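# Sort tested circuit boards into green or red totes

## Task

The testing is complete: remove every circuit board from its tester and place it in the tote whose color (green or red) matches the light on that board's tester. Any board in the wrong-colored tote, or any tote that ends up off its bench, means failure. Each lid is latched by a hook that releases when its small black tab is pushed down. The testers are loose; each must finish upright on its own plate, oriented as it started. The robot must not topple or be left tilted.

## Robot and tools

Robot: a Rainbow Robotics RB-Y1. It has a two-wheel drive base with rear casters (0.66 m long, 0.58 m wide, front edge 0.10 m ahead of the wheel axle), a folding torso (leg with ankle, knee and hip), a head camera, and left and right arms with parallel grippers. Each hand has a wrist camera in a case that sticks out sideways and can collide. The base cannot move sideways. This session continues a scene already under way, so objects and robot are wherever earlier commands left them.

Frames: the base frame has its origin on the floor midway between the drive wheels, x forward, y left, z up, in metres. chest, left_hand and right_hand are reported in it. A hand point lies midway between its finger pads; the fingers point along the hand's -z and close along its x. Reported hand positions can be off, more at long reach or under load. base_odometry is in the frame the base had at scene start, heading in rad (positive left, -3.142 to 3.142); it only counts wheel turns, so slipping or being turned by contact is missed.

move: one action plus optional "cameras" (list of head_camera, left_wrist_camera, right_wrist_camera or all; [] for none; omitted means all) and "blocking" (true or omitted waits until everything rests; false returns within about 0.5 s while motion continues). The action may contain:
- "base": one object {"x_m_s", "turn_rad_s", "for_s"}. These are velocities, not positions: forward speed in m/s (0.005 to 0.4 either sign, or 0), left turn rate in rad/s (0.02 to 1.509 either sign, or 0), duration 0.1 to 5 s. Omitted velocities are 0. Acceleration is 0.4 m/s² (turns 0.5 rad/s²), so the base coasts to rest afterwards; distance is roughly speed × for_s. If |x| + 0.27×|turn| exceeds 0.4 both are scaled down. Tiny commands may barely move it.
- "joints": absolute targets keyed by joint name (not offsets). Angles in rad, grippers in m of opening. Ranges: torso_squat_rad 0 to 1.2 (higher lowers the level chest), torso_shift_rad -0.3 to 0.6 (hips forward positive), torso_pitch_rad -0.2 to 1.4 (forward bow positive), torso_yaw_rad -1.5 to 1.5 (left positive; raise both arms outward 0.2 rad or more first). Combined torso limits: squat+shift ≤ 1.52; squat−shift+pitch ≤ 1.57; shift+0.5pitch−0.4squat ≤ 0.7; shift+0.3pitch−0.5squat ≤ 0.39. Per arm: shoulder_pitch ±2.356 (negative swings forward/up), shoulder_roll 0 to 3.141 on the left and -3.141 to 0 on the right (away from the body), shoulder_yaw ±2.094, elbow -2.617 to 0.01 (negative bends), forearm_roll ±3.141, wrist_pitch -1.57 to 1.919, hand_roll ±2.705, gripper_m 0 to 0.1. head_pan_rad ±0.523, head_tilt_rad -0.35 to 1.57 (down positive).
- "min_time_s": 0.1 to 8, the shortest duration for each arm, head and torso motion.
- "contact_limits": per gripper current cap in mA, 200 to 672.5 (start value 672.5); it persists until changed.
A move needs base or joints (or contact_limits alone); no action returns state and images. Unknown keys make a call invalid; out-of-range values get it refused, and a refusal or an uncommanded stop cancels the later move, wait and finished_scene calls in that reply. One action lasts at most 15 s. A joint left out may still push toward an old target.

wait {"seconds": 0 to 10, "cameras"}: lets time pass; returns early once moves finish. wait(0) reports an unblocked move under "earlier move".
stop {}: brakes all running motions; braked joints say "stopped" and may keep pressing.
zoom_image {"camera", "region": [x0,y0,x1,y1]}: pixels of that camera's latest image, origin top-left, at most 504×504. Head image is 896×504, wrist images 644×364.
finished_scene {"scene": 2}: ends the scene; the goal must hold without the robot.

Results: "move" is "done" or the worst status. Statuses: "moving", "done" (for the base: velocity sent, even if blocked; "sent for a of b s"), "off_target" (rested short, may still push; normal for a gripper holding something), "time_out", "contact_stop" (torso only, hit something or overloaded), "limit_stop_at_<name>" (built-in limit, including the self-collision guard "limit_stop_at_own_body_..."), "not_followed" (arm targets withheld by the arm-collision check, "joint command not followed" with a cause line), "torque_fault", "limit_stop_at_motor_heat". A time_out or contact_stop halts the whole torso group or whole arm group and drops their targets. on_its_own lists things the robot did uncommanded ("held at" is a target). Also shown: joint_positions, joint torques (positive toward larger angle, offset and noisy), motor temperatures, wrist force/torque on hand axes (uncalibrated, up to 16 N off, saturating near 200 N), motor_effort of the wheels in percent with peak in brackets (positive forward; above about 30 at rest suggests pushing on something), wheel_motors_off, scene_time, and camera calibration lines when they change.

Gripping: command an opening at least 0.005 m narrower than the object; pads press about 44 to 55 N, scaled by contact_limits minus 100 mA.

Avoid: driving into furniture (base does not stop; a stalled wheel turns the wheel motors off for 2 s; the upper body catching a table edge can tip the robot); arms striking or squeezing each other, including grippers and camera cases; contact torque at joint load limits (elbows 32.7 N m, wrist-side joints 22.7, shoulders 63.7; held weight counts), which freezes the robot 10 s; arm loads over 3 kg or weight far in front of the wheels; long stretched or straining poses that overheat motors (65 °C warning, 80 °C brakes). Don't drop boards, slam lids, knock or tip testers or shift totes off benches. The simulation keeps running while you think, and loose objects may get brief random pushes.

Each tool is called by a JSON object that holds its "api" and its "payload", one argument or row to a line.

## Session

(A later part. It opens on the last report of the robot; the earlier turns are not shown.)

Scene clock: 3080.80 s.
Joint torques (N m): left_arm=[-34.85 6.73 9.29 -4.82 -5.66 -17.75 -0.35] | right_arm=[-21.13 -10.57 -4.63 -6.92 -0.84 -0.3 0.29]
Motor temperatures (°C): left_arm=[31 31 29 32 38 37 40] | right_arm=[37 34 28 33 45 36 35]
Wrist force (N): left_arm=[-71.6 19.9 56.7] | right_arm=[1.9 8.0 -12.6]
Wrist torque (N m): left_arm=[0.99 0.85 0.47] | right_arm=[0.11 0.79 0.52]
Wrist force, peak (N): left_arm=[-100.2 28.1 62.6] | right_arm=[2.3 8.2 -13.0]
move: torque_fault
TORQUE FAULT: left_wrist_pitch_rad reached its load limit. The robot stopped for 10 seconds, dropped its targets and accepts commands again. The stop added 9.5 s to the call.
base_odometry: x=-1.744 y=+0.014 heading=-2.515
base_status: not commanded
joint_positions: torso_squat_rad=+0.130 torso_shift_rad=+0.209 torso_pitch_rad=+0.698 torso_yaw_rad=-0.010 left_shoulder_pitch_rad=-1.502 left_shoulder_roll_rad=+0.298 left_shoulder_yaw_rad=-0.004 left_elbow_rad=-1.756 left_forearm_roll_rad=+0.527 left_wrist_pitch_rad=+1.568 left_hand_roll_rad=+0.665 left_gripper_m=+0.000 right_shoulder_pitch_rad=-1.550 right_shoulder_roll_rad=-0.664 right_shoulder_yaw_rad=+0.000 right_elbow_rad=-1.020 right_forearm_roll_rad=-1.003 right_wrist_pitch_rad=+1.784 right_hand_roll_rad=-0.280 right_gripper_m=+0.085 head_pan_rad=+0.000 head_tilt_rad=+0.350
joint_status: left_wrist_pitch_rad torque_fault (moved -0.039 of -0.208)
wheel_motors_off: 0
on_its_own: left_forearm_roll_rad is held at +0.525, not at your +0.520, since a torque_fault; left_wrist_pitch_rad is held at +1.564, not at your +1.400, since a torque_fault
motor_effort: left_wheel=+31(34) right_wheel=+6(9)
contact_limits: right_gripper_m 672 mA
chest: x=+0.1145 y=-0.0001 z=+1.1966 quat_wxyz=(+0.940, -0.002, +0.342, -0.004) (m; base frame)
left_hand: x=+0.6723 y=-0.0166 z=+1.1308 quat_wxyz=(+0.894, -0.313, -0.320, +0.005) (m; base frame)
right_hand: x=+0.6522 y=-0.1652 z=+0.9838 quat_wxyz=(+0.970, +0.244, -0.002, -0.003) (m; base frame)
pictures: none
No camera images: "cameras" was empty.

{"api": "move", "payload": {
  "cameras": ["head_camera","left_wrist_camera"]
}}

Scene clock: 3086.50 s.
Joint torques (N m): left_arm=[-34.71 6.9 9.54 -4.96 -5.67 -17.76 -0.31] | right_arm=[-21.2 -10.27 -4.97 -6.88 -0.74 -0.29 0.33]
Motor temperatures (°C): left_arm=[31 31 29 32 38 39 40] | right_arm=[37 34 28 33 45 36 35]
Wrist force (N): left_arm=[-70.4 19.2 57.5] | right_arm=[2.3 8.2 -12.4]
Wrist torque (N m): left_arm=[0.95 0.90 0.48] | right_arm=[0.07 0.83 0.52]
Wrist force, peak (N): left_arm=[-71.1 20.0 57.1] | right_arm=[2.1 8.2 -12.9]
base_odometry: x=-1.744 y=+0.014 heading=-2.515
base_status: not commanded
joint_positions: torso_squat_rad=+0.130 torso_shift_rad=+0.209 torso_pitch_rad=+0.698 torso_yaw_rad=-0.010 left_shoulder_pitch_rad=-1.502 left_shoulder_roll_rad=+0.298 left_shoulder_yaw_rad=-0.004 left_elbow_rad=-1.756 left_forearm_roll_rad=+0.527 left_wrist_pitch_rad=+1.568 left_hand_roll_rad=+0.665 left_gripper_m=+0.000 right_shoulder_pitch_rad=-1.550 right_shoulder_roll_rad=-0.664 right_shoulder_yaw_rad=+0.000 right_elbow_rad=-1.020 right_forearm_roll_rad=-1.003 right_wrist_pitch_rad=+1.784 right_hand_roll_rad=-0.280 right_gripper_m=+0.085 head_pan_rad=+0.000 head_tilt_rad=+0.350
joint_status: left_wrist_pitch_rad torque_fault (moved -0.039 of -0.208)
wheel_motors_off: 0
on_its_own: left_forearm_roll_rad is held at +0.525, not at your +0.520, since a torque_fault; left_wrist_pitch_rad is held at +1.564, not at your +1.400, since a torque_fault
motor_effort: left_wheel=+31(34) right_wheel=+6(9)
contact_limits: right_gripper_m 672 mA
chest: x=+0.1145 y=-0.0001 z=+1.1966 quat_wxyz=(+0.940, -0.002, +0.342, -0.004) (m; base frame)
left_hand: x=+0.6723 y=-0.0166 z=+1.1308 quat_wxyz=(+0.894, -0.313, -0.320, +0.005) (m; base frame)
right_hand: x=+0.6522 y=-0.1652 z=+0.9838 quat_wxyz=(+0.970, +0.244, -0.002, -0.003) (m; base frame)
pictures: head_camera, left_wrist_camera
camera_calibration:
head_camera: T_world_to_cam=[[0.0278228, -0.998689, 0.0429642, -0.0664927], [-0.845526, -0.0464389, -0.531912, 0.989229], [0.533209, -0.0215281, -0.845709, 0.930004], [0, 0, 0, 1]] pos_world=[0.342382, -0.00044559, 1.31555]
left_wrist_camera: T_world_to_cam=[[0.805415, 0.21479, 0.552425, -1.16398], [-0.431781, -0.425876, 0.795107, -0.581643], [0.406045, -0.878917, -0.250264, 0.0644095], [0, 0, 0, 1]] pos_world=[0.66019, 0.0589133, 1.1216]

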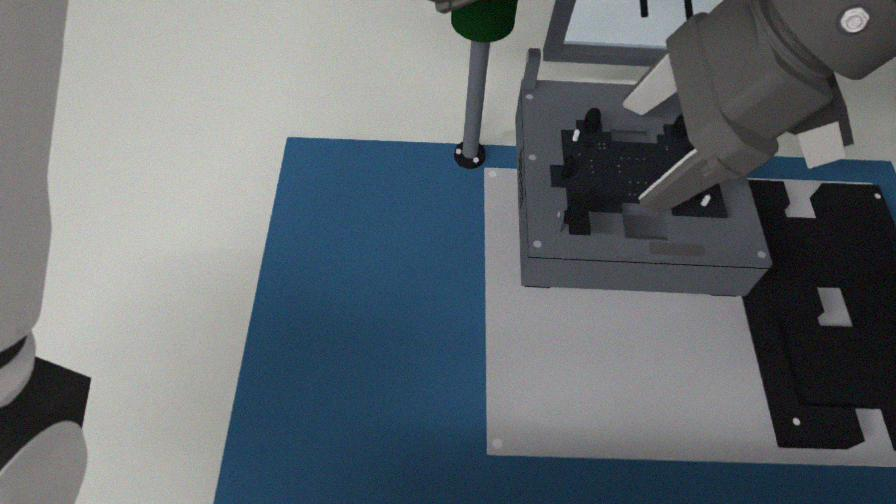

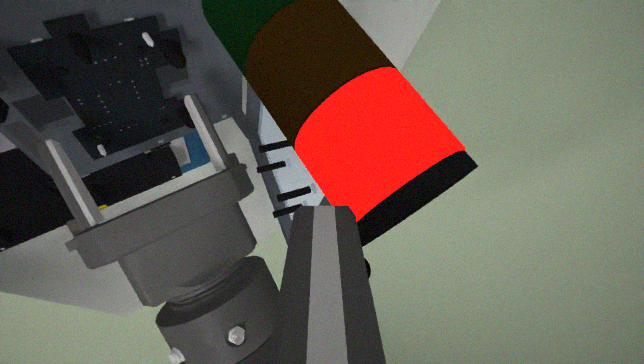

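{"api": "move", "payload": {
  "joints": {"left_elbow_rad":-1.95},
  "min_time_s": 1.5,
  "cameras": ["left_wrist_camera"]
}}

Scene clock: 3092.70 s.
Joint torques (N m): left_arm=[-19.01 4.4 4.16 -6.26 0.09 -1.96 -0.34] | right_arm=[-21.29 -9.89 -4.42 -6.86 -0.89 -0.35 0.24]
Motor temperatures (°C): left_arm=[31 31 29 32 38 40 40] | right_arm=[37 34 28 33 45 36 35]
Wrist force (N): left_arm=[-7.2 3.4 -5.8] | right_arm=[2.4 7.9 -12.4]
Wrist torque (N m): left_arm=[-0.23 -0.83 -0.18] | right_arm=[0.10 0.85 0.51]
Wrist force, peak (N): left_arm=[-71.4 20.3 56.8] | right_arm=[2.2 8.0 -13.3]
move: done
base_odometry: x=-1.745 y=+0.014 heading=-2.516
base_status: not commanded
joint_positions: torso_squat_rad=+0.130 torso_shift_rad=+0.210 torso_pitch_rad=+0.700 torso_yaw_rad=-0.010 left_shoulder_pitch_rad=-1.506 left_shoulder_roll_rad=+0.298 left_shoulder_yaw_rad=-0.002 left_elbow_rad=-1.950 left_forearm_roll_rad=+0.525 left_wrist_pitch_rad=+1.565 left_hand_roll_rad=+0.665 left_gripper_m=+0.000 right_shoulder_pitch_rad=-1.550 right_shoulder_roll_rad=-0.664 right_shoulder_yaw_rad=+0.000 right_elbow_rad=-1.020 right_forearm_roll_rad=-1.003 right_wrist_pitch_rad=+1.784 right_hand_roll_rad=-0.280 right_gripper_m=+0.085 head_pan_rad=+0.000 head_tilt_rad=+0.350
joint_status: all done
wheel_motors_off: 0
on_its_own: left_forearm_roll_rad is held at +0.525, not at your +0.520, since a torque_fault; left_wrist_pitch_rad is held at +1.564, not at your +1.400, since a torque_fault
motor_effort: left_wheel=+2(33) right_wheel=-1(7)
contact_limits: right_gripper_m 672 mA
chest: x=+0.1159 y=-0.0007 z=+1.1961 quat_wxyz=(+0.939, -0.001, +0.343, -0.005) (m; base frame)
left_hand: x=+0.6507 y=-0.0256 z=+1.1940 quat_wxyz=(+0.852, -0.343, -0.395, -0.034) (m; base frame)
right_hand: x=+0.6530 y=-0.1662 z=+0.9822 quat_wxyz=(+0.970, +0.244, -0.002, -0.004) (m; base frame)
pictures: left_wrist_camera
camera_calibration:
left_wrist_camera: T_world_to_cam=[[0.698732, 0.216568, 0.681815, -1.26456], [-0.59073, -0.362896, 0.720656, -0.451151], [0.403499, -0.906314, -0.125633, -0.0666938], [0, 0, 0, 1]] pos_world=[0.643988, 0.0496963, 1.17894]

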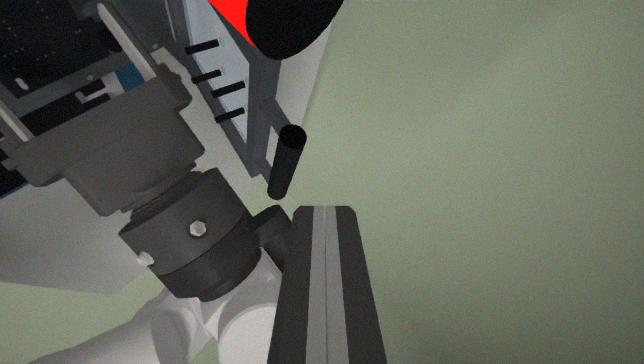

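{"api": "move", "payload": {
  "joints": {"left_elbow_rad":-2.1,"left_shoulder_pitch_rad":-1.4,"left_wrist_pitch_rad":1.85},
  "min_time_s": 2.5,
  "cameras": ["left_wrist_camera","head_camera"]
}}

{"api": "zoom_image", "payload": {
  "camera": "left_wrist_camera",
  "region": [0, 0, 322, 200]
}}

Scene clock: 3104.37 s.
Joint torques (N m): left_arm=[-15.26 4.17 3.91 -5.76 0.04 -1.11 -0.33] | right_arm=[-21.12 -9.9 -4.78 -6.88 -0.86 -0.38 0.28]
Motor temperatures (°C): left_arm=[31 31 29 32 38 38 40] | right_arm=[37 34 28 33 45 36 35]
Wrist force (N): left_arm=[-6.6 2.7 -7.0] | right_arm=[2.2 8.0 -12.6]
Wrist torque (N m): left_arm=[-0.21 -0.77 -0.19] | right_arm=[0.10 0.82 0.52]
Wrist force, peak (N): left_arm=[-6.7 2.6 -7.3] | right_arm=[2.3 8.2 -13.0]
move: done
base_odometry: x=-1.745 y=+0.014 heading=-2.516
base_status: not commanded
joint_positions: torso_squat_rad=+0.130 torso_shift_rad=+0.210 torso_pitch_rad=+0.700 torso_yaw_rad=-0.010 left_shoulder_pitch_rad=-1.400 left_shoulder_roll_rad=+0.298 left_shoulder_yaw_rad=-0.002 left_elbow_rad=-2.100 left_forearm_roll_rad=+0.525 left_wrist_pitch_rad=+1.850 left_hand_roll_rad=+0.665 left_gripper_m=+0.000 right_shoulder_pitch_rad=-1.550 right_shoulder_roll_rad=-0.664 right_shoulder_yaw_rad=+0.000 right_elbow_rad=-1.020 right_forearm_roll_rad=-1.003 right_wrist_pitch_rad=+1.784 right_hand_roll_rad=-0.280 right_gripper_m=+0.085 head_pan_rad=+0.000 head_tilt_rad=+0.350
joint_status: all done
wheel_motors_off: 0
on_its_own: left_forearm_roll_rad is held at +0.525, not at your +0.520, since a torque_fault
motor_effort: left_wheel=+3(4) right_wheel=-1(2)
contact_limits: right_gripper_m 672 mA
chest: x=+0.1159 y=-0.0007 z=+1.1961 quat_wxyz=(+0.939, -0.001, +0.343, -0.005) (m; base frame)
left_hand: x=+0.6011 y=+0.0094 z=+1.1323 quat_wxyz=(+0.909, -0.268, -0.317, -0.043) (m; base frame)
right_hand: x=+0.6530 y=-0.1662 z=+0.9822 quat_wxyz=(+0.970, +0.244, -0.002, -0.004) (m; base frame)
pictures: head_camera, left_wrist_camera
camera_calibration:
head_camera: T_world_to_cam=[[0.0271284, -0.998737, 0.0422892, -0.0662191], [-0.846529, -0.0454525, -0.530398, 0.988341], [0.531651, -0.0214101, -0.846693, 0.930204], [0, 0, 0, 1]] pos_world=[0.343913, -0.00129705, 1.31461]
left_wrist_camera: T_world_to_cam=[[0.805614, 0.0977032, 0.584328, -1.14819], [-0.471725, -0.490909, 0.732451, -0.5069], [0.358415, -0.865715, -0.349394, 0.25733], [0, 0, 0, 1]] pos_world=[0.593654, 0.0861145, 1.13211]

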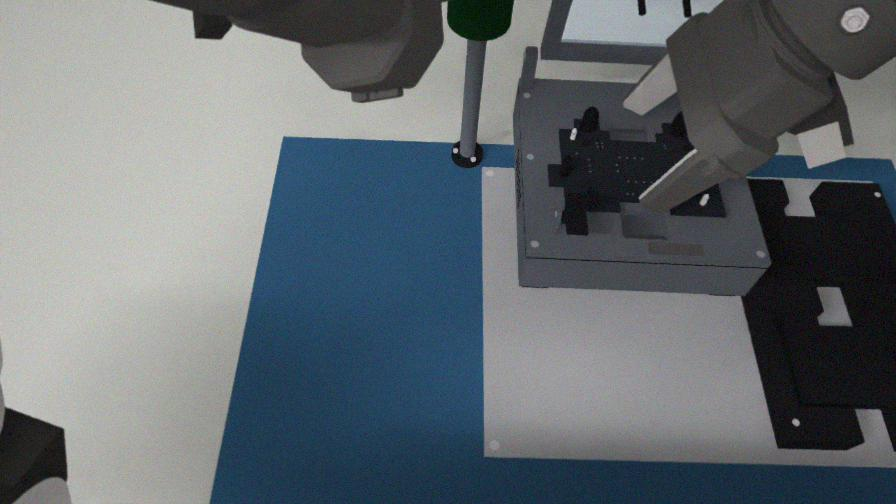

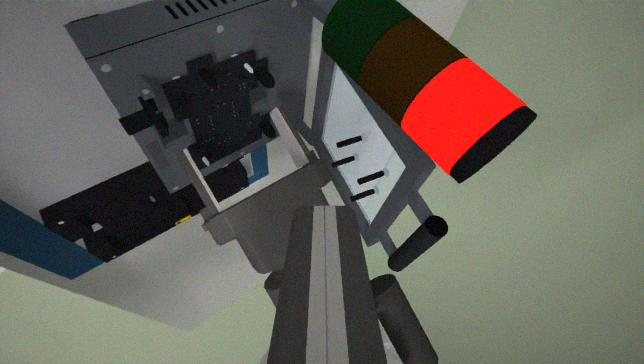

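Scaled by 1.565 from the camera's 644x364 image, which has a finer 920x520 frame.

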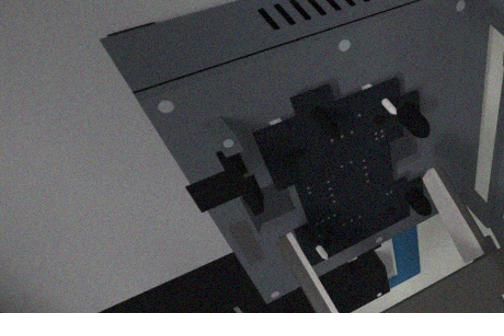

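{"api": "move", "payload": {
  "joints": {"left_elbow_rad":-1.75,"left_shoulder_pitch_rad":-1.45,"left_wrist_pitch_rad":1.904,"left_shoulder_roll_rad":0.1,"left_forearm_roll_rad":0.551,"left_hand_roll_rad":0.763},
  "min_time_s": 3,
  "cameras": ["head_camera"]
}}

Scene clock: 3131.00 s.
Joint torques (N m): left_arm=[-19.31 -0.88 2.39 -5.63 0.92 -0.66 0.39] | right_arm=[-21.22 -10.08 -4.61 -6.84 -0.87 -0.27 0.3]
Motor temperatures (°C): left_arm=[31 31 29 32 38 35 40] | right_arm=[37 34 28 33 45 36 35]
Wrist force (N): left_arm=[-3.9 3.2 -7.8] | right_arm=[2.1 8.3 -12.9]
Wrist torque (N m): left_arm=[-0.18 -0.60 -0.21] | right_arm=[0.06 0.80 0.51]
Wrist force, peak (N): left_arm=[-6.7 2.9 -7.3] | right_arm=[2.3 8.2 -13.1]
move: done
base_odometry: x=-1.745 y=+0.014 heading=-2.516
base_status: not commanded
joint_positions: torso_squat_rad=+0.130 torso_shift_rad=+0.210 torso_pitch_rad=+0.700 torso_yaw_rad=-0.010 left_shoulder_pitch_rad=-1.450 left_shoulder_roll_rad=+0.100 left_shoulder_yaw_rad=-0.002 left_elbow_rad=-1.750 left_forearm_roll_rad=+0.551 left_wrist_pitch_rad=+1.904 left_hand_roll_rad=+0.763 left_gripper_m=+0.000 right_shoulder_pitch_rad=-1.550 right_shoulder_roll_rad=-0.664 right_shoulder_yaw_rad=+0.000 right_elbow_rad=-1.020 right_forearm_roll_rad=-1.003 right_wrist_pitch_rad=+1.784 right_hand_roll_rad=-0.280 right_gripper_m=+0.085 head_pan_rad=+0.000 head_tilt_rad=+0.350
joint_status: all done
wheel_motors_off: 0
motor_effort: left_wheel=+3(4) right_wheel=+0(2)
contact_limits: right_gripper_m 672 mA
chest: x=+0.1159 y=-0.0007 z=+1.1961 quat_wxyz=(+0.939, -0.001, +0.343, -0.005) (m; base frame)
left_hand: x=+0.5736 y=-0.0620 z=+1.0552 quat_wxyz=(+0.949, -0.297, -0.104, +0.007) (m; base frame)
right_hand: x=+0.6530 y=-0.1662 z=+0.9822 quat_wxyz=(+0.970, +0.244, -0.002, -0.004) (m; base frame)
pictures: head_camera
camera_calibration:
head_camera: T_world_to_cam=[[0.0271284, -0.998737, 0.0422892, -0.066219], [-0.846529, -0.0454525, -0.530398, 0.988341], [0.531651, -0.0214101, -0.846693, 0.930204], [0, 0, 0, 1]] pos_world=[0.343913, -0.00129696, 1.31461]

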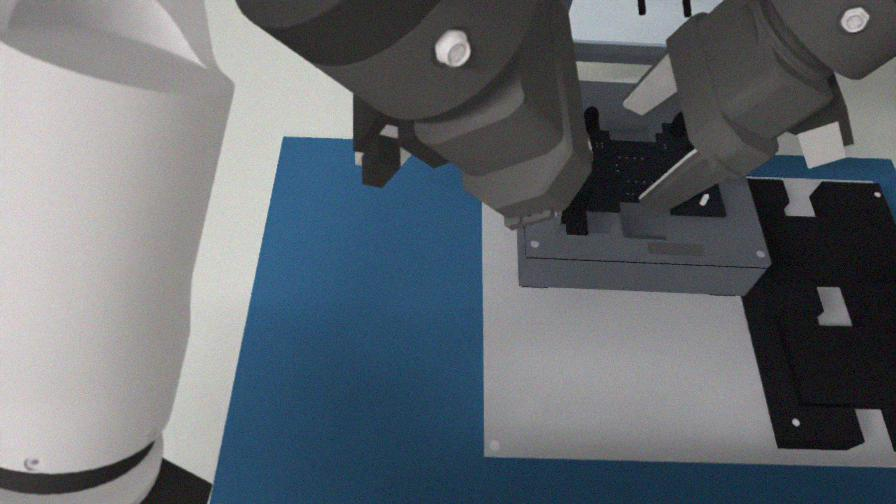

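{"api": "move", "payload": {
  "joints": {"left_elbow_rad":-1.204,"left_shoulder_pitch_rad":-1.605,"left_wrist_pitch_rad":1.76,"left_shoulder_roll_rad":0.169,"left_forearm_roll_rad":0.666,"left_hand_roll_rad":0.613},
  "min_time_s": 3,
  "cameras": ["head_camera"]
}}

{"api": "move", "payload": {
  "joints": {"torso_squat_rad":0.3,"torso_shift_rad":0.209},
  "min_time_s": 3,
  "cameras": ["head_camera"]
}}

Scene clock: 3187.30 s.
Joint torques (N m): left_arm=[-22.02 3.76 2.94 -7.64 1.07 -1.01 -0.19] | right_arm=[-21.16 -10.17 -4.56 -6.84 -0.82 -0.3 0.19]
Motor temperatures (°C): left_arm=[30 31 29 32 37 34 40] | right_arm=[37 34 28 33 45 36 35]
Wrist force (N): left_arm=[-2.5 3.2 -7.8] | right_arm=[2.1 8.0 -12.7]
Wrist torque (N m): left_arm=[-0.25 -0.53 -0.20] | right_arm=[0.09 0.81 0.51]
Wrist force, peak (N): left_arm=[-27.5 13.1 -0.8] | right_arm=[2.3 8.2 -13.1]
move: done
base_odometry: x=-1.745 y=+0.014 heading=-2.516
base_status: not commanded
joint_positions: torso_squat_rad=+0.130 torso_shift_rad=+0.210 torso_pitch_rad=+0.700 torso_yaw_rad=-0.010 left_shoulder_pitch_rad=-1.605 left_shoulder_roll_rad=+0.169 left_shoulder_yaw_rad=-0.002 left_elbow_rad=-1.204 left_forearm_roll_rad=+0.666 left_wrist_pitch_rad=+1.760 left_hand_roll_rad=+0.613 left_gripper_m=+0.000 right_shoulder_pitch_rad=-1.550 right_shoulder_roll_rad=-0.664 right_shoulder_yaw_rad=+0.000 right_elbow_rad=-1.020 right_forearm_roll_rad=-1.003 right_wrist_pitch_rad=+1.784 right_hand_roll_rad=-0.280 right_gripper_m=+0.085 head_pan_rad=+0.000 head_tilt_rad=+0.350
joint_status: all done
wheel_motors_off: 0
motor_effort: left_wheel=+2(5) right_wheel=-1(2)
contact_limits: right_gripper_m 672 mA
chest: x=+0.1158 y=-0.0007 z=+1.1961 quat_wxyz=(+0.939, -0.001, +0.343, -0.005) (m; base frame)
left_hand: x=+0.6072 y=-0.0663 z=+0.9923 quat_wxyz=(+0.962, -0.273, +0.001, -0.005) (m; base frame)
right_hand: x=+0.6530 y=-0.1661 z=+0.9823 quat_wxyz=(+0.970, +0.244, -0.002, -0.004) (m; base frame)
pictures: head_camera
camera_calibration:
head_camera: T_world_to_cam=[[0.0271228, -0.998737, 0.042296, -0.0662241], [-0.846477, -0.0454535, -0.530482, 0.9884], [0.531734, -0.0214145, -0.84664, 0.930183], [0, 0, 0, 1]] pos_world=[0.343843, -0.00129488, 1.31466]

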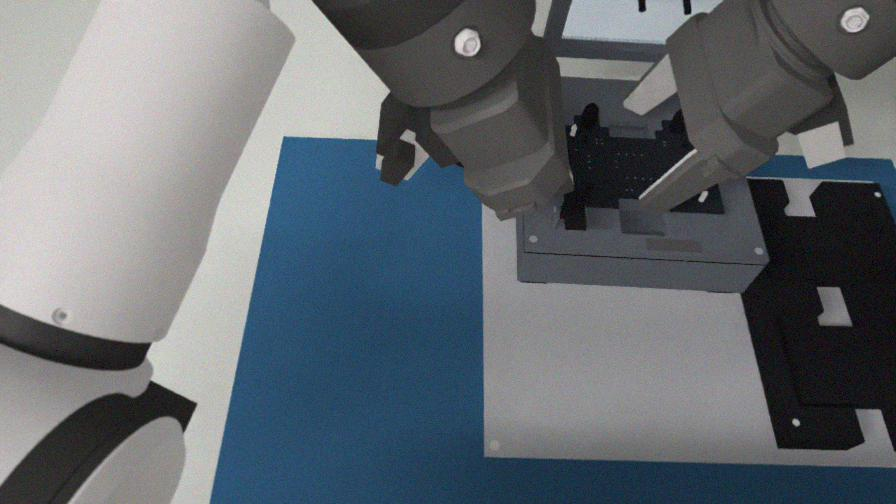

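Scene clock: 3190.60 s.
Joint torques (N m): left_arm=[-20.78 -3.49 -0.36 -7.19 2.47 -1.51 -0.25] | right_arm=[-18.97 -9.56 -3.69 -5.91 -0.78 -0.28 0.28]
Motor temperatures (°C): left_arm=[30 31 29 32 37 34 40] | right_arm=[37 34 28 33 45 36 35]
Wrist force (N): left_arm=[-1.4 10.1 -0.7] | right_arm=[4.1 11.0 -2.8]
Wrist torque (N m): left_arm=[-0.06 -0.60 -0.20] | right_arm=[0.03 1.22 0.40]
Wrist force, peak (N): left_arm=[-14.2 -7.6 67.3] | right_arm=[2.3 7.5 -13.7]
move: done
base_odometry: x=-1.745 y=+0.014 heading=-2.515
base_status: not commanded
joint_positions: torso_squat_rad=+0.300 torso_shift_rad=+0.209 torso_pitch_rad=+0.699 torso_yaw_rad=-0.010 left_shoulder_pitch_rad=-1.605 left_shoulder_roll_rad=+0.171 left_shoulder_yaw_rad=-0.001 left_elbow_rad=-1.204 left_forearm_roll_rad=+0.666 left_wrist_pitch_rad=+1.760 left_hand_roll_rad=+0.613 left_gripper_m=+0.000 right_shoulder_pitch_rad=-1.551 right_shoulder_roll_rad=-0.664 right_shoulder_yaw_rad=+0.000 right_elbow_rad=-1.020 right_forearm_roll_rad=-1.003 right_wrist_pitch_rad=+1.784 right_hand_roll_rad=-0.280 right_gripper_m=+0.085 head_pan_rad=+0.000 head_tilt_rad=+0.350
joint_status: all done
wheel_motors_off: 0
motor_effort: left_wheel=+3(12) right_wheel=-8(10)
contact_limits: right_gripper_m 672 mA
chest: x=+0.1097 y=-0.0005 z=+1.1716 quat_wxyz=(+0.940, -0.001, +0.342, -0.005) (m; base frame)
left_hand: x=+0.6019 y=-0.0650 z=+0.9682 quat_wxyz=(+0.962, -0.273, +0.000, -0.004) (m; base frame)
right_hand: x=+0.6472 y=-0.1658 z=+0.9585 quat_wxyz=(+0.970, +0.244, -0.002, -0.004) (m; base frame)
pictures: head_camera
camera_calibration:
head_camera: T_world_to_cam=[[0.0273417, -0.998721, 0.0425347, -0.0651094], [-0.846202, -0.0457765, -0.530892, 0.970636], [0.53216, -0.0214774, -0.846371, 0.912306], [0, 0, 0, 1]] pos_world=[0.337642, -0.000999846, 1.29022]

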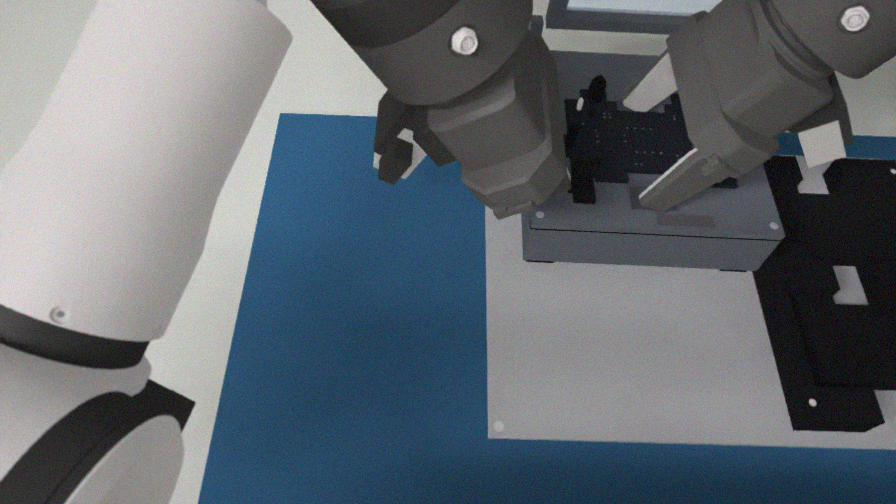

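{"api": "move", "payload": {
  "joints": {"torso_squat_rad":0.15},
  "min_time_s": 3,
  "cameras": ["head_camera","right_wrist_camera","left_wrist_camera"]
}}

{"api": "zoom_image", "payload": {
  "camera": "head_camera",
  "region": [470, 30, 800, 310]
}}

Scene clock: 3200.83 s.
Joint torques (N m): left_arm=[-21.52 1.1 0.63 -7.76 1.26 -1.01 -0.27] | right_arm=[-19.78 -9.67 -3.82 -6.27 -0.72 -0.38 0.27]
Motor temperatures (°C): left_arm=[31 31 29 32 37 34 40] | right_arm=[37 34 28 33 45 36 35]
Wrist force (N): left_arm=[-2.5 3.0 -8.1] | right_arm=[2.1 8.1 -12.5]
Wrist torque (N m): left_arm=[-0.24 -0.52 -0.21] | right_arm=[0.08 0.81 0.50]
Wrist force, peak (N): left_arm=[-2.8 13.1 -4.9] | right_arm=[2.3 8.2 -13.2]
move: done
base_odometry: x=-1.745 y=+0.014 heading=-2.515
base_status: not commanded
joint_positions: torso_squat_rad=+0.150 torso_shift_rad=+0.209 torso_pitch_rad=+0.700 torso_yaw_rad=-0.010 left_shoulder_pitch_rad=-1.605 left_shoulder_roll_rad=+0.169 left_shoulder_yaw_rad=-0.002 left_elbow_rad=-1.204 left_forearm_roll_rad=+0.666 left_wrist_pitch_rad=+1.760 left_hand_roll_rad=+0.613 left_gripper_m=+0.000 right_shoulder_pitch_rad=-1.551 right_shoulder_roll_rad=-0.664 right_shoulder_yaw_rad=+0.000 right_elbow_rad=-1.020 right_forearm_roll_rad=-1.003 right_wrist_pitch_rad=+1.784 right_hand_roll_rad=-0.280 right_gripper_m=+0.085 head_pan_rad=+0.000 head_tilt_rad=+0.350
joint_status: all done
wheel_motors_off: 0
motor_effort: left_wheel=+5(5) right_wheel=-8(9)
contact_limits: right_gripper_m 672 mA
chest: x=+0.1148 y=-0.0006 z=+1.1943 quat_wxyz=(+0.939, -0.001, +0.343, -0.005) (m; base frame)
left_hand: x=+0.6065 y=-0.0659 z=+0.9905 quat_wxyz=(+0.962, -0.273, +0.001, -0.004) (m; base frame)
right_hand: x=+0.6521 y=-0.1661 z=+0.9807 quat_wxyz=(+0.970, +0.244, -0.002, -0.004) (m; base frame)
pictures: head_camera, left_wrist_camera, right_wrist_camera
camera_calibration:
head_camera: T_world_to_cam=[[0.0271722, -0.998733, 0.0423648, -0.0661487], [-0.846574, -0.0455279, -0.53032, 0.986428], [0.531577, -0.021455, -0.846738, 0.929301], [0, 0, 0, 1]] pos_world=[0.342888, -0.0012167, 1.3128]
left_wrist_camera: T_world_to_cam=[[0.999838, -0.0020153, -0.0178818, -0.590167], [0.0146592, -0.48512, 0.874325, -0.872581], [-0.0104368, -0.874445, -0.485012, 0.498157], [0, 0, 0, 1]] pos_world=[0.608062, 0.0111154, 0.993978]
right_wrist_camera: T_world_to_cam=[[-0.99939, 0.034223, -0.00702079, 0.666743], [0.014093, 0.578811, 0.81534, -0.679465], [0.0319671, 0.814743, -0.57894, 0.753918], [0, 0, 0, 1]] pos_world=[0.651811, -0.243785, 0.99515]

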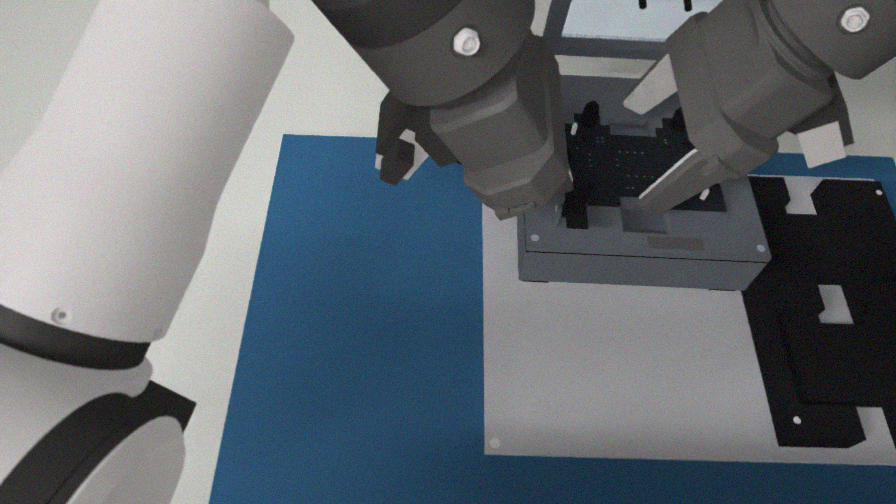

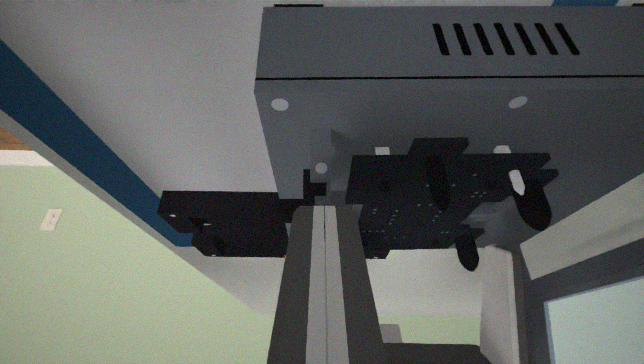

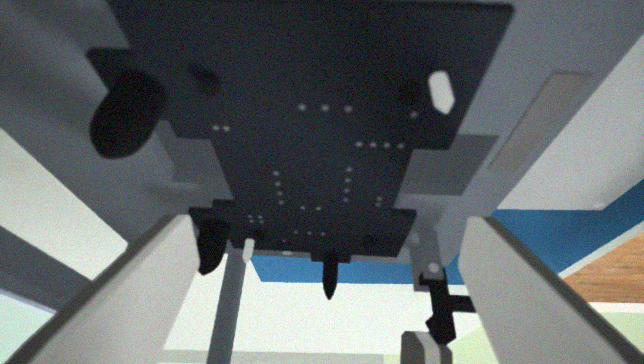

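Scaled by 1.527 from the camera's 896x504 image, which has a finer 1280x720 frame.

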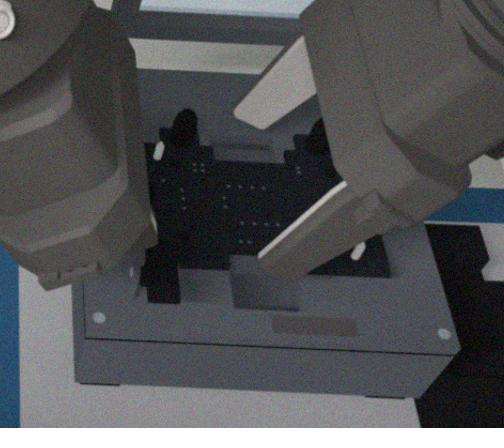

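{"api": "move", "payload": {
  "joints": {"left_shoulder_roll_rad":0.19,"torso_shift_rad":0.2185},
  "cameras": []
}}

{"api": "move", "payload": {
  "joints": {"torso_squat_rad":0.24},
  "min_time_s": 3,
  "cameras": ["head_camera","right_wrist_camera","left_wrist_camera"]
}}

{"api": "zoom_image", "payload": {
  "camera": "head_camera",
  "region": [470, 30, 800, 310]
}}

Scene clock: 3215.97 s.
Joint torques (N m): left_arm=[-21.52 2.97 1.52 -7.79 1.02 -0.89 -0.15] | right_arm=[-19.85 -9.58 -3.93 -6.41 -0.7 -0.44 0.19]
Motor temperatures (°C): left_arm=[31 31 29 32 37 34 40] | right_arm=[37 34 28 33 45 36 35]
Wrist force (N): left_arm=[-2.9 2.7 -8.2] | right_arm=[2.0 7.8 -12.6]
Wrist torque (N m): left_arm=[-0.19 -0.56 -0.20] | right_arm=[0.13 0.80 0.51]
Wrist force, peak (N): left_arm=[-3.4 2.3 -8.7] | right_arm=[2.5 8.6 -12.6]
move: done
base_odometry: x=-1.745 y=+0.014 heading=-2.515
base_status: not commanded
joint_positions: torso_squat_rad=+0.150 torso_shift_rad=+0.218 torso_pitch_rad=+0.700 torso_yaw_rad=-0.010 left_shoulder_pitch_rad=-1.605 left_shoulder_roll_rad=+0.190 left_shoulder_yaw_rad=-0.002 left_elbow_rad=-1.204 left_forearm_roll_rad=+0.666 left_wrist_pitch_rad=+1.760 left_hand_roll_rad=+0.613 left_gripper_m=+0.000 right_shoulder_pitch_rad=-1.551 right_shoulder_roll_rad=-0.664 right_shoulder_yaw_rad=+0.000 right_elbow_rad=-1.020 right_forearm_roll_rad=-1.003 right_wrist_pitch_rad=+1.784 right_hand_roll_rad=-0.280 right_gripper_m=+0.085 head_pan_rad=+0.000 head_tilt_rad=+0.350
joint_status: all done
wheel_motors_off: 0
motor_effort: left_wheel=+2(4) right_wheel=-2(7)
contact_limits: right_gripper_m 672 mA
chest: x=+0.1212 y=-0.0007 z=+1.1929 quat_wxyz=(+0.939, -0.001, +0.343, -0.005) (m; base frame)
left_hand: x=+0.6190 y=-0.0561 z=+0.9889 quat_wxyz=(+0.964, -0.268, -0.005, +0.002) (m; base frame)
right_hand: x=+0.6585 y=-0.1662 z=+0.9792 quat_wxyz=(+0.970, +0.244, -0.002, -0.004) (m; base frame)
pictures: none
No camera images: "cameras" was empty.

Scene clock: 3219.27 s.
Joint torques (N m): left_arm=[-21.65 3.04 1.24 -7.8 0.96 -0.83 -0.2] | right_arm=[-19.96 -9.51 -3.68 -6.54 -0.73 -0.4 0.32]
Motor temperatures (°C): left_arm=[31 31 29 32 37 34 40] | right_arm=[37 34 28 33 45 36 35]
Wrist force (N): left_arm=[-2.9 2.8 -8.4] | right_arm=[2.3 7.9 -13.1]
Wrist torque (N m): left_arm=[-0.22 -0.59 -0.21] | right_arm=[0.12 0.83 0.50]
Wrist force, peak (N): left_arm=[-2.8 2.8 -8.7] | right_arm=[2.1 8.2 -13.2]
move: done
base_odometry: x=-1.745 y=+0.014 heading=-2.515
base_status: not commanded
joint_positions: torso_squat_rad=+0.240 torso_shift_rad=+0.218 torso_pitch_rad=+0.700 torso_yaw_rad=-0.010 left_shoulder_pitch_rad=-1.605 left_shoulder_roll_rad=+0.190 left_shoulder_yaw_rad=-0.002 left_elbow_rad=-1.204 left_forearm_roll_rad=+0.666 left_wrist_pitch_rad=+1.760 left_hand_roll_rad=+0.613 left_gripper_m=+0.000 right_shoulder_pitch_rad=-1.551 right_shoulder_roll_rad=-0.664 right_shoulder_yaw_rad=+0.000 right_elbow_rad=-1.020 right_forearm_roll_rad=-1.003 right_wrist_pitch_rad=+1.784 right_hand_roll_rad=-0.280 right_gripper_m=+0.085 head_pan_rad=+0.000 head_tilt_rad=+0.350
joint_status: all done
wheel_motors_off: 0
motor_effort: left_wheel=+2(4) right_wheel=-4(5)
contact_limits: right_gripper_m 672 mA
chest: x=+0.1185 y=-0.0007 z=+1.1810 quat_wxyz=(+0.939, -0.001, +0.343, -0.005) (m; base frame)
left_hand: x=+0.6164 y=-0.0561 z=+0.9771 quat_wxyz=(+0.964, -0.268, -0.005, +0.002) (m; base frame)
right_hand: x=+0.6558 y=-0.1662 z=+0.9675 quat_wxyz=(+0.970, +0.244, -0.002, -0.004) (m; base frame)
pictures: head_camera, left_wrist_camera, right_wrist_camera
camera_calibration:
head_camera: T_world_to_cam=[[0.0271005, -0.998737, 0.0423035, -0.0656606], [-0.846475, -0.0454386, -0.530486, 0.982712], [0.531738, -0.0214324, -0.846637, 0.915971], [0, 0, 0, 1]] pos_world=[0.346564, -0.00129311, 1.29959]
left_wrist_camera: T_world_to_cam=[[0.999857, 0.0132424, -0.0105367, -0.606569], [0.0157135, -0.495344, 0.868555, -0.851864], [0.00628245, -0.868596, -0.495481, 0.500562], [0, 0, 0, 1]] pos_world=[0.616723, 0.0208527, 0.981519]
right_wrist_camera: T_world_to_cam=[[-0.999386, 0.034335, -0.0070449, 0.670387], [0.0141364, 0.578765, 0.815372, -0.668742], [0.0320731, 0.814771, -0.578895, 0.746107], [0, 0, 0, 1]] pos_world=[0.655498, -0.24388, 0.981914]

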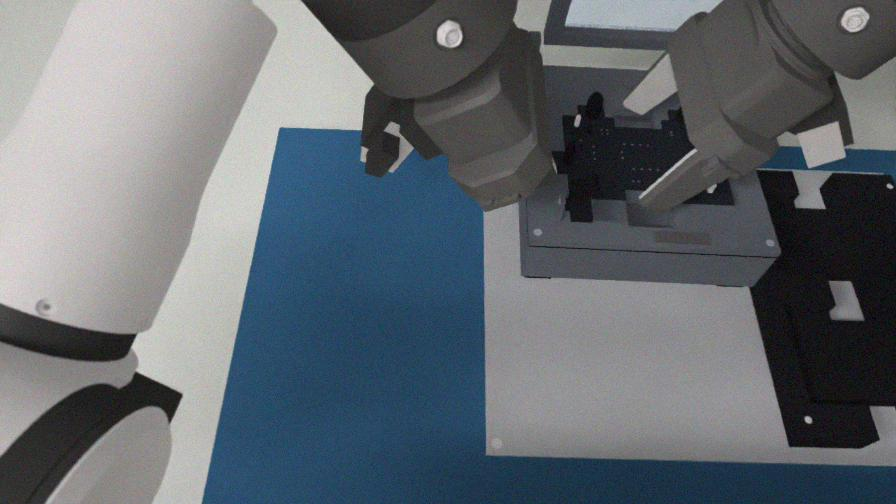

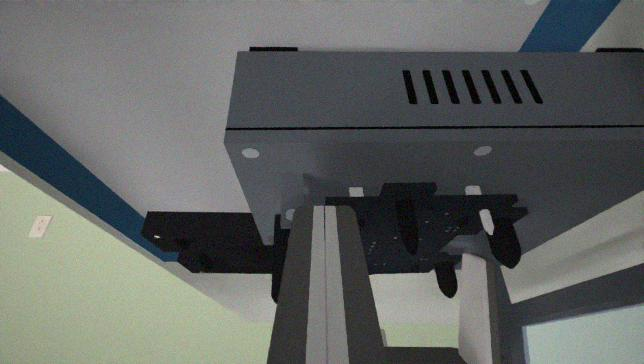

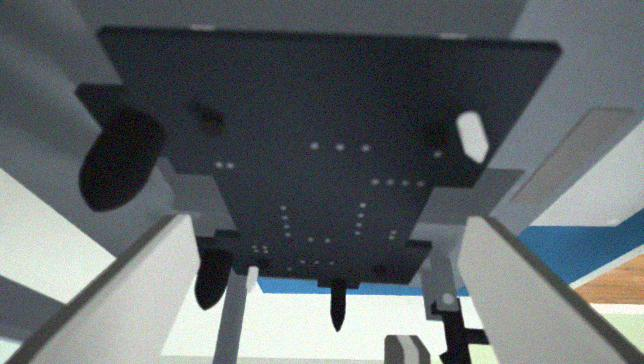

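Scaled by 1.527 from the camera's 896x504 image, which has a finer 1280x720 frame.

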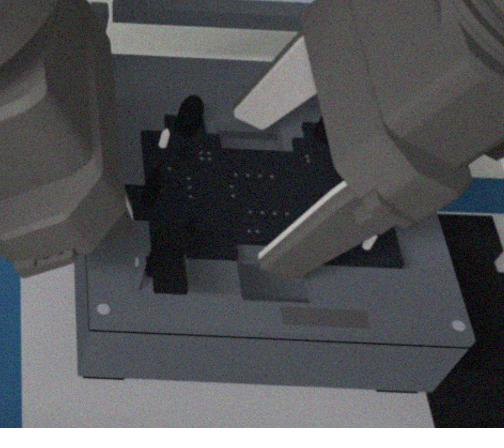

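{"api": "move", "payload": {

}}

Scene clock: 3250.37 s.
Joint torques (N m): left_arm=[-21.43 3.25 1.28 -7.88 1.01 -0.88 -0.27] | right_arm=[-20.14 -9.66 -3.67 -6.42 -0.8 -0.26 0.17]
Motor temperatures (°C): left_arm=[31 31 29 32 37 34 40] | right_arm=[37 34 28 33 45 36 35]
Wrist force (N): left_arm=[-2.6 2.8 -8.1] | right_arm=[2.2 8.0 -12.8]
Wrist torque (N m): left_arm=[-0.22 -0.55 -0.21] | right_arm=[0.10 0.82 0.53]
Wrist force, peak (N): left_arm=[-2.8 3.1 -8.7] | right_arm=[2.3 8.1 -13.3]
base_odometry: x=-1.745 y=+0.014 heading=-2.515
base_status: not commanded
joint_positions: torso_squat_rad=+0.240 torso_shift_rad=+0.218 torso_pitch_rad=+0.700 torso_yaw_rad=-0.010 left_shoulder_pitch_rad=-1.605 left_shoulder_roll_rad=+0.190 left_shoulder_yaw_rad=-0.002 left_elbow_rad=-1.204 left_forearm_roll_rad=+0.666 left_wrist_pitch_rad=+1.760 left_hand_roll_rad=+0.613 left_gripper_m=+0.000 right_shoulder_pitch_rad=-1.551 right_shoulder_roll_rad=-0.664 right_shoulder_yaw_rad=+0.000 right_elbow_rad=-1.020 right_forearm_roll_rad=-1.003 right_wrist_pitch_rad=+1.784 right_hand_roll_rad=-0.280 right_gripper_m=+0.085 head_pan_rad=+0.000 head_tilt_rad=+0.350
joint_status: all done
wheel_motors_off: 0
motor_effort: left_wheel=+1(4) right_wheel=-2(5)
contact_limits: right_gripper_m 672 mA
chest: x=+0.1185 y=-0.0007 z=+1.1810 quat_wxyz=(+0.939, -0.001, +0.343, -0.005) (m; base frame)
left_hand: x=+0.6164 y=-0.0561 z=+0.9771 quat_wxyz=(+0.964, -0.268, -0.005, +0.002) (m; base frame)
right_hand: x=+0.6558 y=-0.1662 z=+0.9675 quat_wxyz=(+0.970, +0.244, -0.002, -0.004) (m; base frame)
pictures: head_camera, left_wrist_camera, right_wrist_camera
camera_calibration:
head_camera: T_world_to_cam=[[0.0271004, -0.998737, 0.0423036, -0.0656608], [-0.846475, -0.0454386, -0.530486, 0.982712], [0.531738, -0.0214325, -0.846638, 0.915971], [0, 0, 0, 1]] pos_world=[0.346564, -0.00129322, 1.29959]
left_wrist_camera: T_world_to_cam=[[0.999857, 0.0132423, -0.0105368, -0.606569], [0.0157136, -0.495344, 0.868555, -0.851864], [0.00628234, -0.868596, -0.495481, 0.500562], [0, 0, 0, 1]] pos_world=[0.616723, 0.0208526, 0.981519]
right_wrist_camera: T_world_to_cam=[[-0.999386, 0.0343348, -0.00704525, 0.670387], [0.0141359, 0.578765, 0.815372, -0.668742], [0.0320731, 0.814771, -0.578895, 0.746107], [0, 0, 0, 1]] pos_world=[0.655498, -0.24388, 0.981914]

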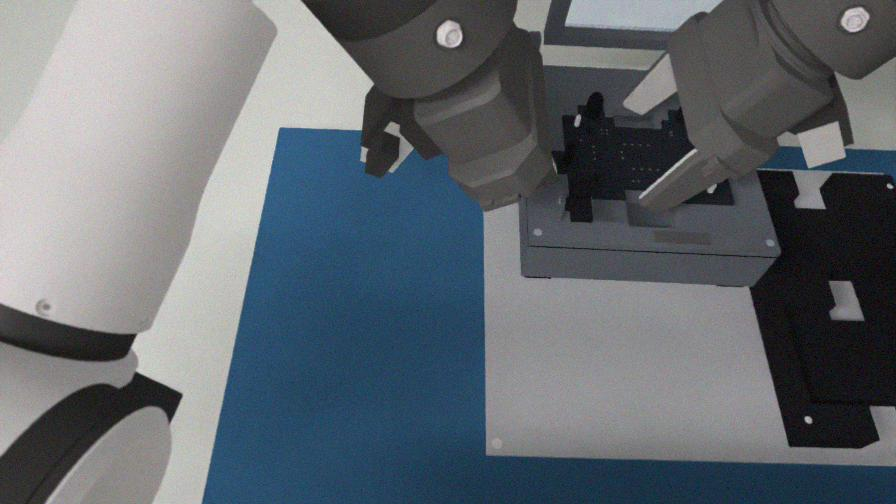

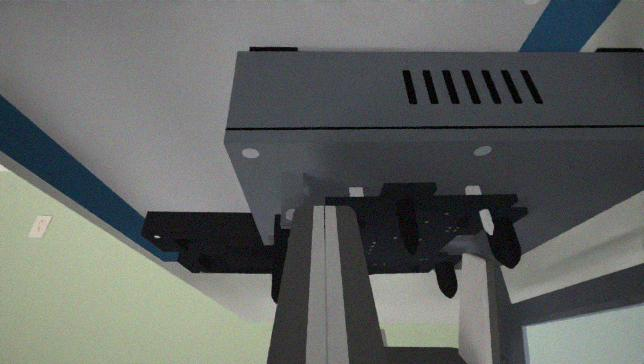

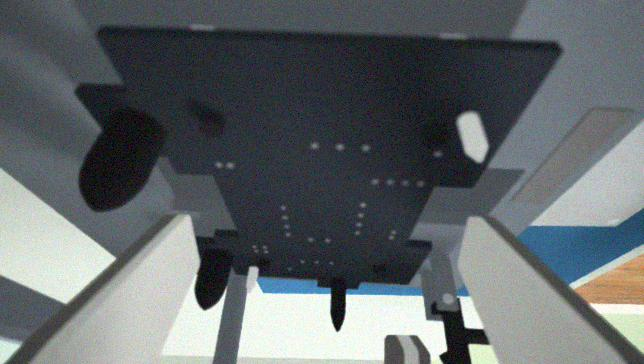

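{"api": "move", "payload": {
  "joints": {"left_shoulder_pitch_rad":-1.569,"left_shoulder_roll_rad":0.155,"left_elbow_rad":-1.279,"left_forearm_roll_rad":0.637,"left_wrist_pitch_rad":1.787,"left_hand_roll_rad":0.63},
  "min_time_s": 2
}}

{"api": "zoom_image", "payload": {
  "camera": "left_wrist_camera",
  "region": [150, 100, 550, 364]
}}

{"api": "zoom_image", "payload": {
  "camera": "head_camera",
  "region": [420, 80, 780, 300]
}}

Scene clock: 3285.90 s.
Joint torques (N m): left_arm=[-19.27 0.71 1.02 -8.47 0.72 -0.23 0.44] | right_arm=[-20.13 -9.64 -3.79 -6.51 -0.71 -0.34 0.25]
Motor temperatures (°C): left_arm=[31 31 29 32 37 34 40] | right_arm=[37 34 28 33 45 36 35]
Wrist force (N): left_arm=[-2.9 2.6 -8.1] | right_arm=[2.3 8.2 -12.7]
Wrist torque (N m): left_arm=[-0.19 -0.55 -0.17] | right_arm=[0.07 0.82 0.51]
Wrist force, peak (N): left_arm=[-2.9 3.1 -8.7] | right_arm=[2.4 8.4 -13.1]
move: done
base_odometry: x=-1.745 y=+0.014 heading=-2.515
base_status: not commanded
joint_positions: torso_squat_rad=+0.240 torso_shift_rad=+0.218 torso_pitch_rad=+0.700 torso_yaw_rad=-0.010 left_shoulder_pitch_rad=-1.569 left_shoulder_roll_rad=+0.155 left_shoulder_yaw_rad=-0.002 left_elbow_rad=-1.279 left_forearm_roll_rad=+0.637 left_wrist_pitch_rad=+1.787 left_hand_roll_rad=+0.630 left_gripper_m=+0.000 right_shoulder_pitch_rad=-1.551 right_shoulder_roll_rad=-0.664 right_shoulder_yaw_rad=+0.000 right_elbow_rad=-1.020 right_forearm_roll_rad=-1.003 right_wrist_pitch_rad=+1.784 right_hand_roll_rad=-0.280 right_gripper_m=+0.085 head_pan_rad=+0.000 head_tilt_rad=+0.350
joint_status: all done
wheel_motors_off: 0
motor_effort: left_wheel=+2(3) right_wheel=-2(5)
contact_limits: right_gripper_m 672 mA
chest: x=+0.1185 y=-0.0007 z=+1.1810 quat_wxyz=(+0.939, -0.001, +0.343, -0.005) (m; base frame)
left_hand: x=+0.6034 y=-0.0639 z=+0.9772 quat_wxyz=(+0.963, -0.268, -0.007, -0.004) (m; base frame)
right_hand: x=+0.6558 y=-0.1662 z=+0.9675 quat_wxyz=(+0.970, +0.244, -0.002, -0.004) (m; base frame)
pictures: head_camera, left_wrist_camera, right_wrist_camera
camera_calibration:
head_camera: T_world_to_cam=[[0.0271004, -0.998737, 0.0423034, -0.0656606], [-0.846475, -0.0454386, -0.530486, 0.982712], [0.531738, -0.0214324, -0.846638, 0.915971], [0, 0, 0, 1]] pos_world=[0.346564, -0.00129326, 1.29959]
left_wrist_camera: T_world_to_cam=[[0.999989, 0.00350301, -0.00315704, -0.601464], [0.00447662, -0.4947, 0.869052, -0.849281], [0.00148251, -0.869057, -0.49471, 0.496016], [0, 0, 0, 1]] pos_world=[0.604524, 0.0130335, 0.981555]
right_wrist_camera: T_world_to_cam=[[-0.999386, 0.034335, -0.00704516, 0.670387], [0.0141362, 0.578765, 0.815372, -0.668742], [0.0320733, 0.814771, -0.578895, 0.746107], [0, 0, 0, 1]] pos_world=[0.655498, -0.24388, 0.981914]

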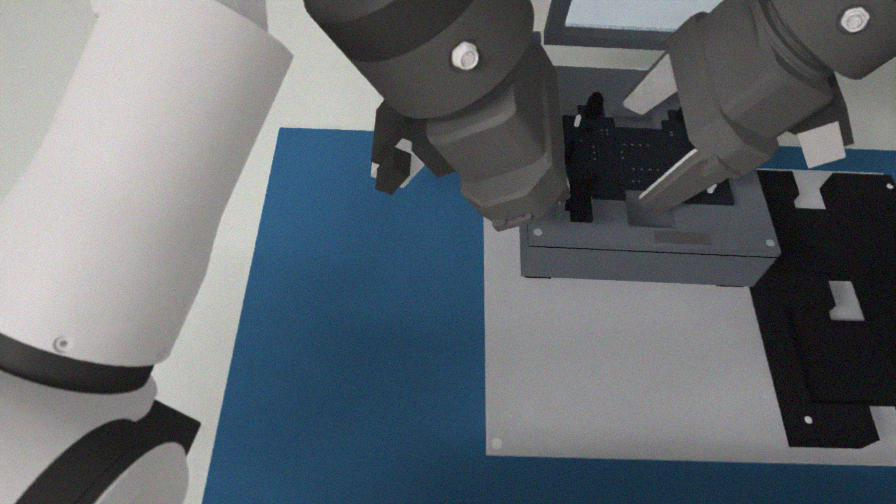

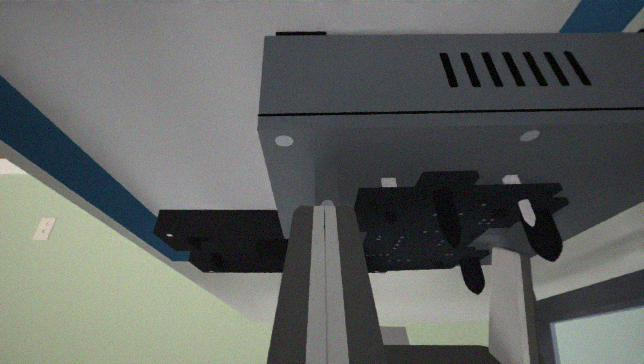

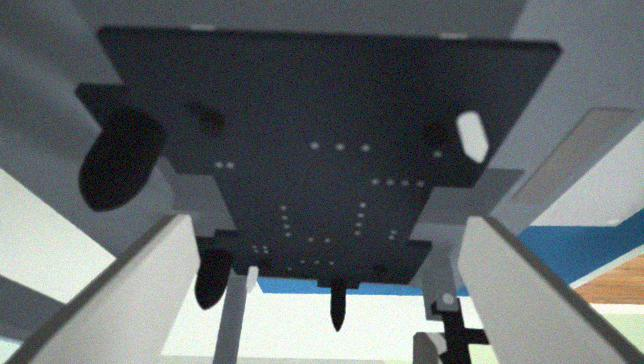

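Scaled by 1.260 from the camera's 644x364 image, which has a finer 920x520 frame.

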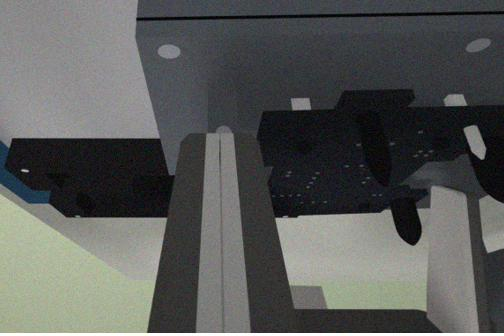

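Scaled by 1.400 from the camera's 896x504 image, which has a finer 1280x720 frame.

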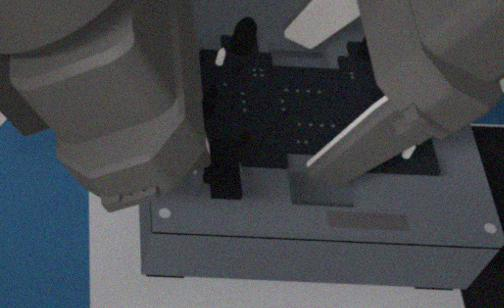

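{"api": "move", "payload": {
  "joints": {"torso_squat_rad":0.27},
  "cameras": []
}}

{"api": "move", "payload": {
  "joints": {"torso_squat_rad":0.29},
  "cameras": ["left_wrist_camera"]
}}

Scene clock: 3290.83 s.
Joint torques (N m): left_arm=[-19.67 0.78 1.19 -8.27 0.78 -0.27 0.47] | right_arm=[-20.13 -9.83 -3.91 -6.61 -0.71 -0.38 0.22]
Motor temperatures (°C): left_arm=[31 31 29 32 37 34 40] | right_arm=[37 34 28 33 45 36 35]
Wrist force (N): left_arm=[-2.6 2.8 -8.2] | right_arm=[2.0 8.0 -12.7]
Wrist torque (N m): left_arm=[-0.22 -0.51 -0.16] | right_arm=[0.11 0.79 0.51]
Wrist force, peak (N): left_arm=[-3.0 2.8 -8.8] | right_arm=[1.9 8.5 -13.0]
move: done
base_odometry: x=-1.745 y=+0.014 heading=-2.515
base_status: not commanded
joint_positions: torso_squat_rad=+0.270 torso_shift_rad=+0.218 torso_pitch_rad=+0.700 torso_yaw_rad=-0.010 left_shoulder_pitch_rad=-1.569 left_shoulder_roll_rad=+0.155 left_shoulder_yaw_rad=-0.002 left_elbow_rad=-1.279 left_forearm_roll_rad=+0.637 left_wrist_pitch_rad=+1.787 left_hand_roll_rad=+0.630 left_gripper_m=+0.000 right_shoulder_pitch_rad=-1.551 right_shoulder_roll_rad=-0.664 right_shoulder_yaw_rad=+0.000 right_elbow_rad=-1.020 right_forearm_roll_rad=-1.003 right_wrist_pitch_rad=+1.784 right_hand_roll_rad=-0.280 right_gripper_m=+0.085 head_pan_rad=+0.000 head_tilt_rad=+0.350
joint_status: all done
wheel_motors_off: 0
motor_effort: left_wheel=+2(3) right_wheel=-3(3)
contact_limits: right_gripper_m 672 mA
chest: x=+0.1174 y=-0.0007 z=+1.1758 quat_wxyz=(+0.939, -0.001, +0.343, -0.005) (m; base frame)
left_hand: x=+0.6023 y=-0.0639 z=+0.9719 quat_wxyz=(+0.963, -0.268, -0.007, -0.004) (m; base frame)
right_hand: x=+0.6547 y=-0.1662 z=+0.9622 quat_wxyz=(+0.970, +0.244, -0.002, -0.004) (m; base frame)
pictures: none
No camera images: "cameras" was empty.

Scene clock: 3291.50 s.
Joint torques (N m): left_arm=[-19.69 0.8 1.17 -8.23 0.79 -0.26 0.43] | right_arm=[-19.88 -9.92 -3.82 -6.52 -0.63 -0.4 0.24]
Motor temperatures (°C): left_arm=[31 31 29 32 37 34 40] | right_arm=[37 34 28 33 45 36 35]
Wrist force (N): left_arm=[-2.9 2.8 -8.4] | right_arm=[2.2 8.0 -13.1]
Wrist torque (N m): left_arm=[-0.21 -0.55 -0.16] | right_arm=[0.11 0.82 0.50]
Wrist force, peak (N): left_arm=[-3.0 2.8 -8.4] | right_arm=[2.0 8.1 -13.2]
move: done
base_odometry: x=-1.745 y=+0.014 heading=-2.515
base_status: not commanded
joint_positions: torso_squat_rad=+0.290 torso_shift_rad=+0.218 torso_pitch_rad=+0.700 torso_yaw_rad=-0.010 left_shoulder_pitch_rad=-1.569 left_shoulder_roll_rad=+0.155 left_shoulder_yaw_rad=-0.002 left_elbow_rad=-1.279 left_forearm_roll_rad=+0.637 left_wrist_pitch_rad=+1.787 left_hand_roll_rad=+0.630 left_gripper_m=+0.000 right_shoulder_pitch_rad=-1.551 right_shoulder_roll_rad=-0.664 right_shoulder_yaw_rad=+0.000 right_elbow_rad=-1.020 right_forearm_roll_rad=-1.003 right_wrist_pitch_rad=+1.784 right_hand_roll_rad=-0.280 right_gripper_m=+0.085 head_pan_rad=+0.000 head_tilt_rad=+0.350
joint_status: all done
wheel_motors_off: 0
motor_effort: left_wheel=+2(3) right_wheel=-2(3)
contact_limits: right_gripper_m 672 mA
chest: x=+0.1166 y=-0.0007 z=+1.1721 quat_wxyz=(+0.939, -0.001, +0.343, -0.005) (m; base frame)
left_hand: x=+0.6015 y=-0.0639 z=+0.9681 quat_wxyz=(+0.963, -0.268, -0.007, -0.004) (m; base frame)
right_hand: x=+0.6539 y=-0.1661 z=+0.9585 quat_wxyz=(+0.970, +0.244, -0.002, -0.004) (m; base frame)
pictures: left_wrist_camera
camera_calibration:
left_wrist_camera: T_world_to_cam=[[0.999988, 0.00350584, -0.00328105, -0.599394], [0.00458578, -0.494696, 0.869054, -0.841473], [0.00142364, -0.869059, -0.494706, 0.491586], [0, 0, 0, 1]] pos_world=[0.602546, 0.0130453, 0.97251]

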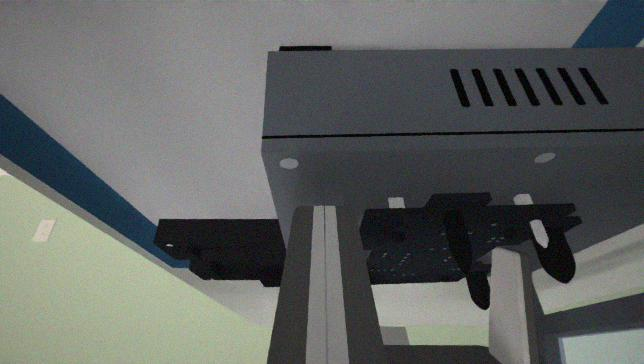

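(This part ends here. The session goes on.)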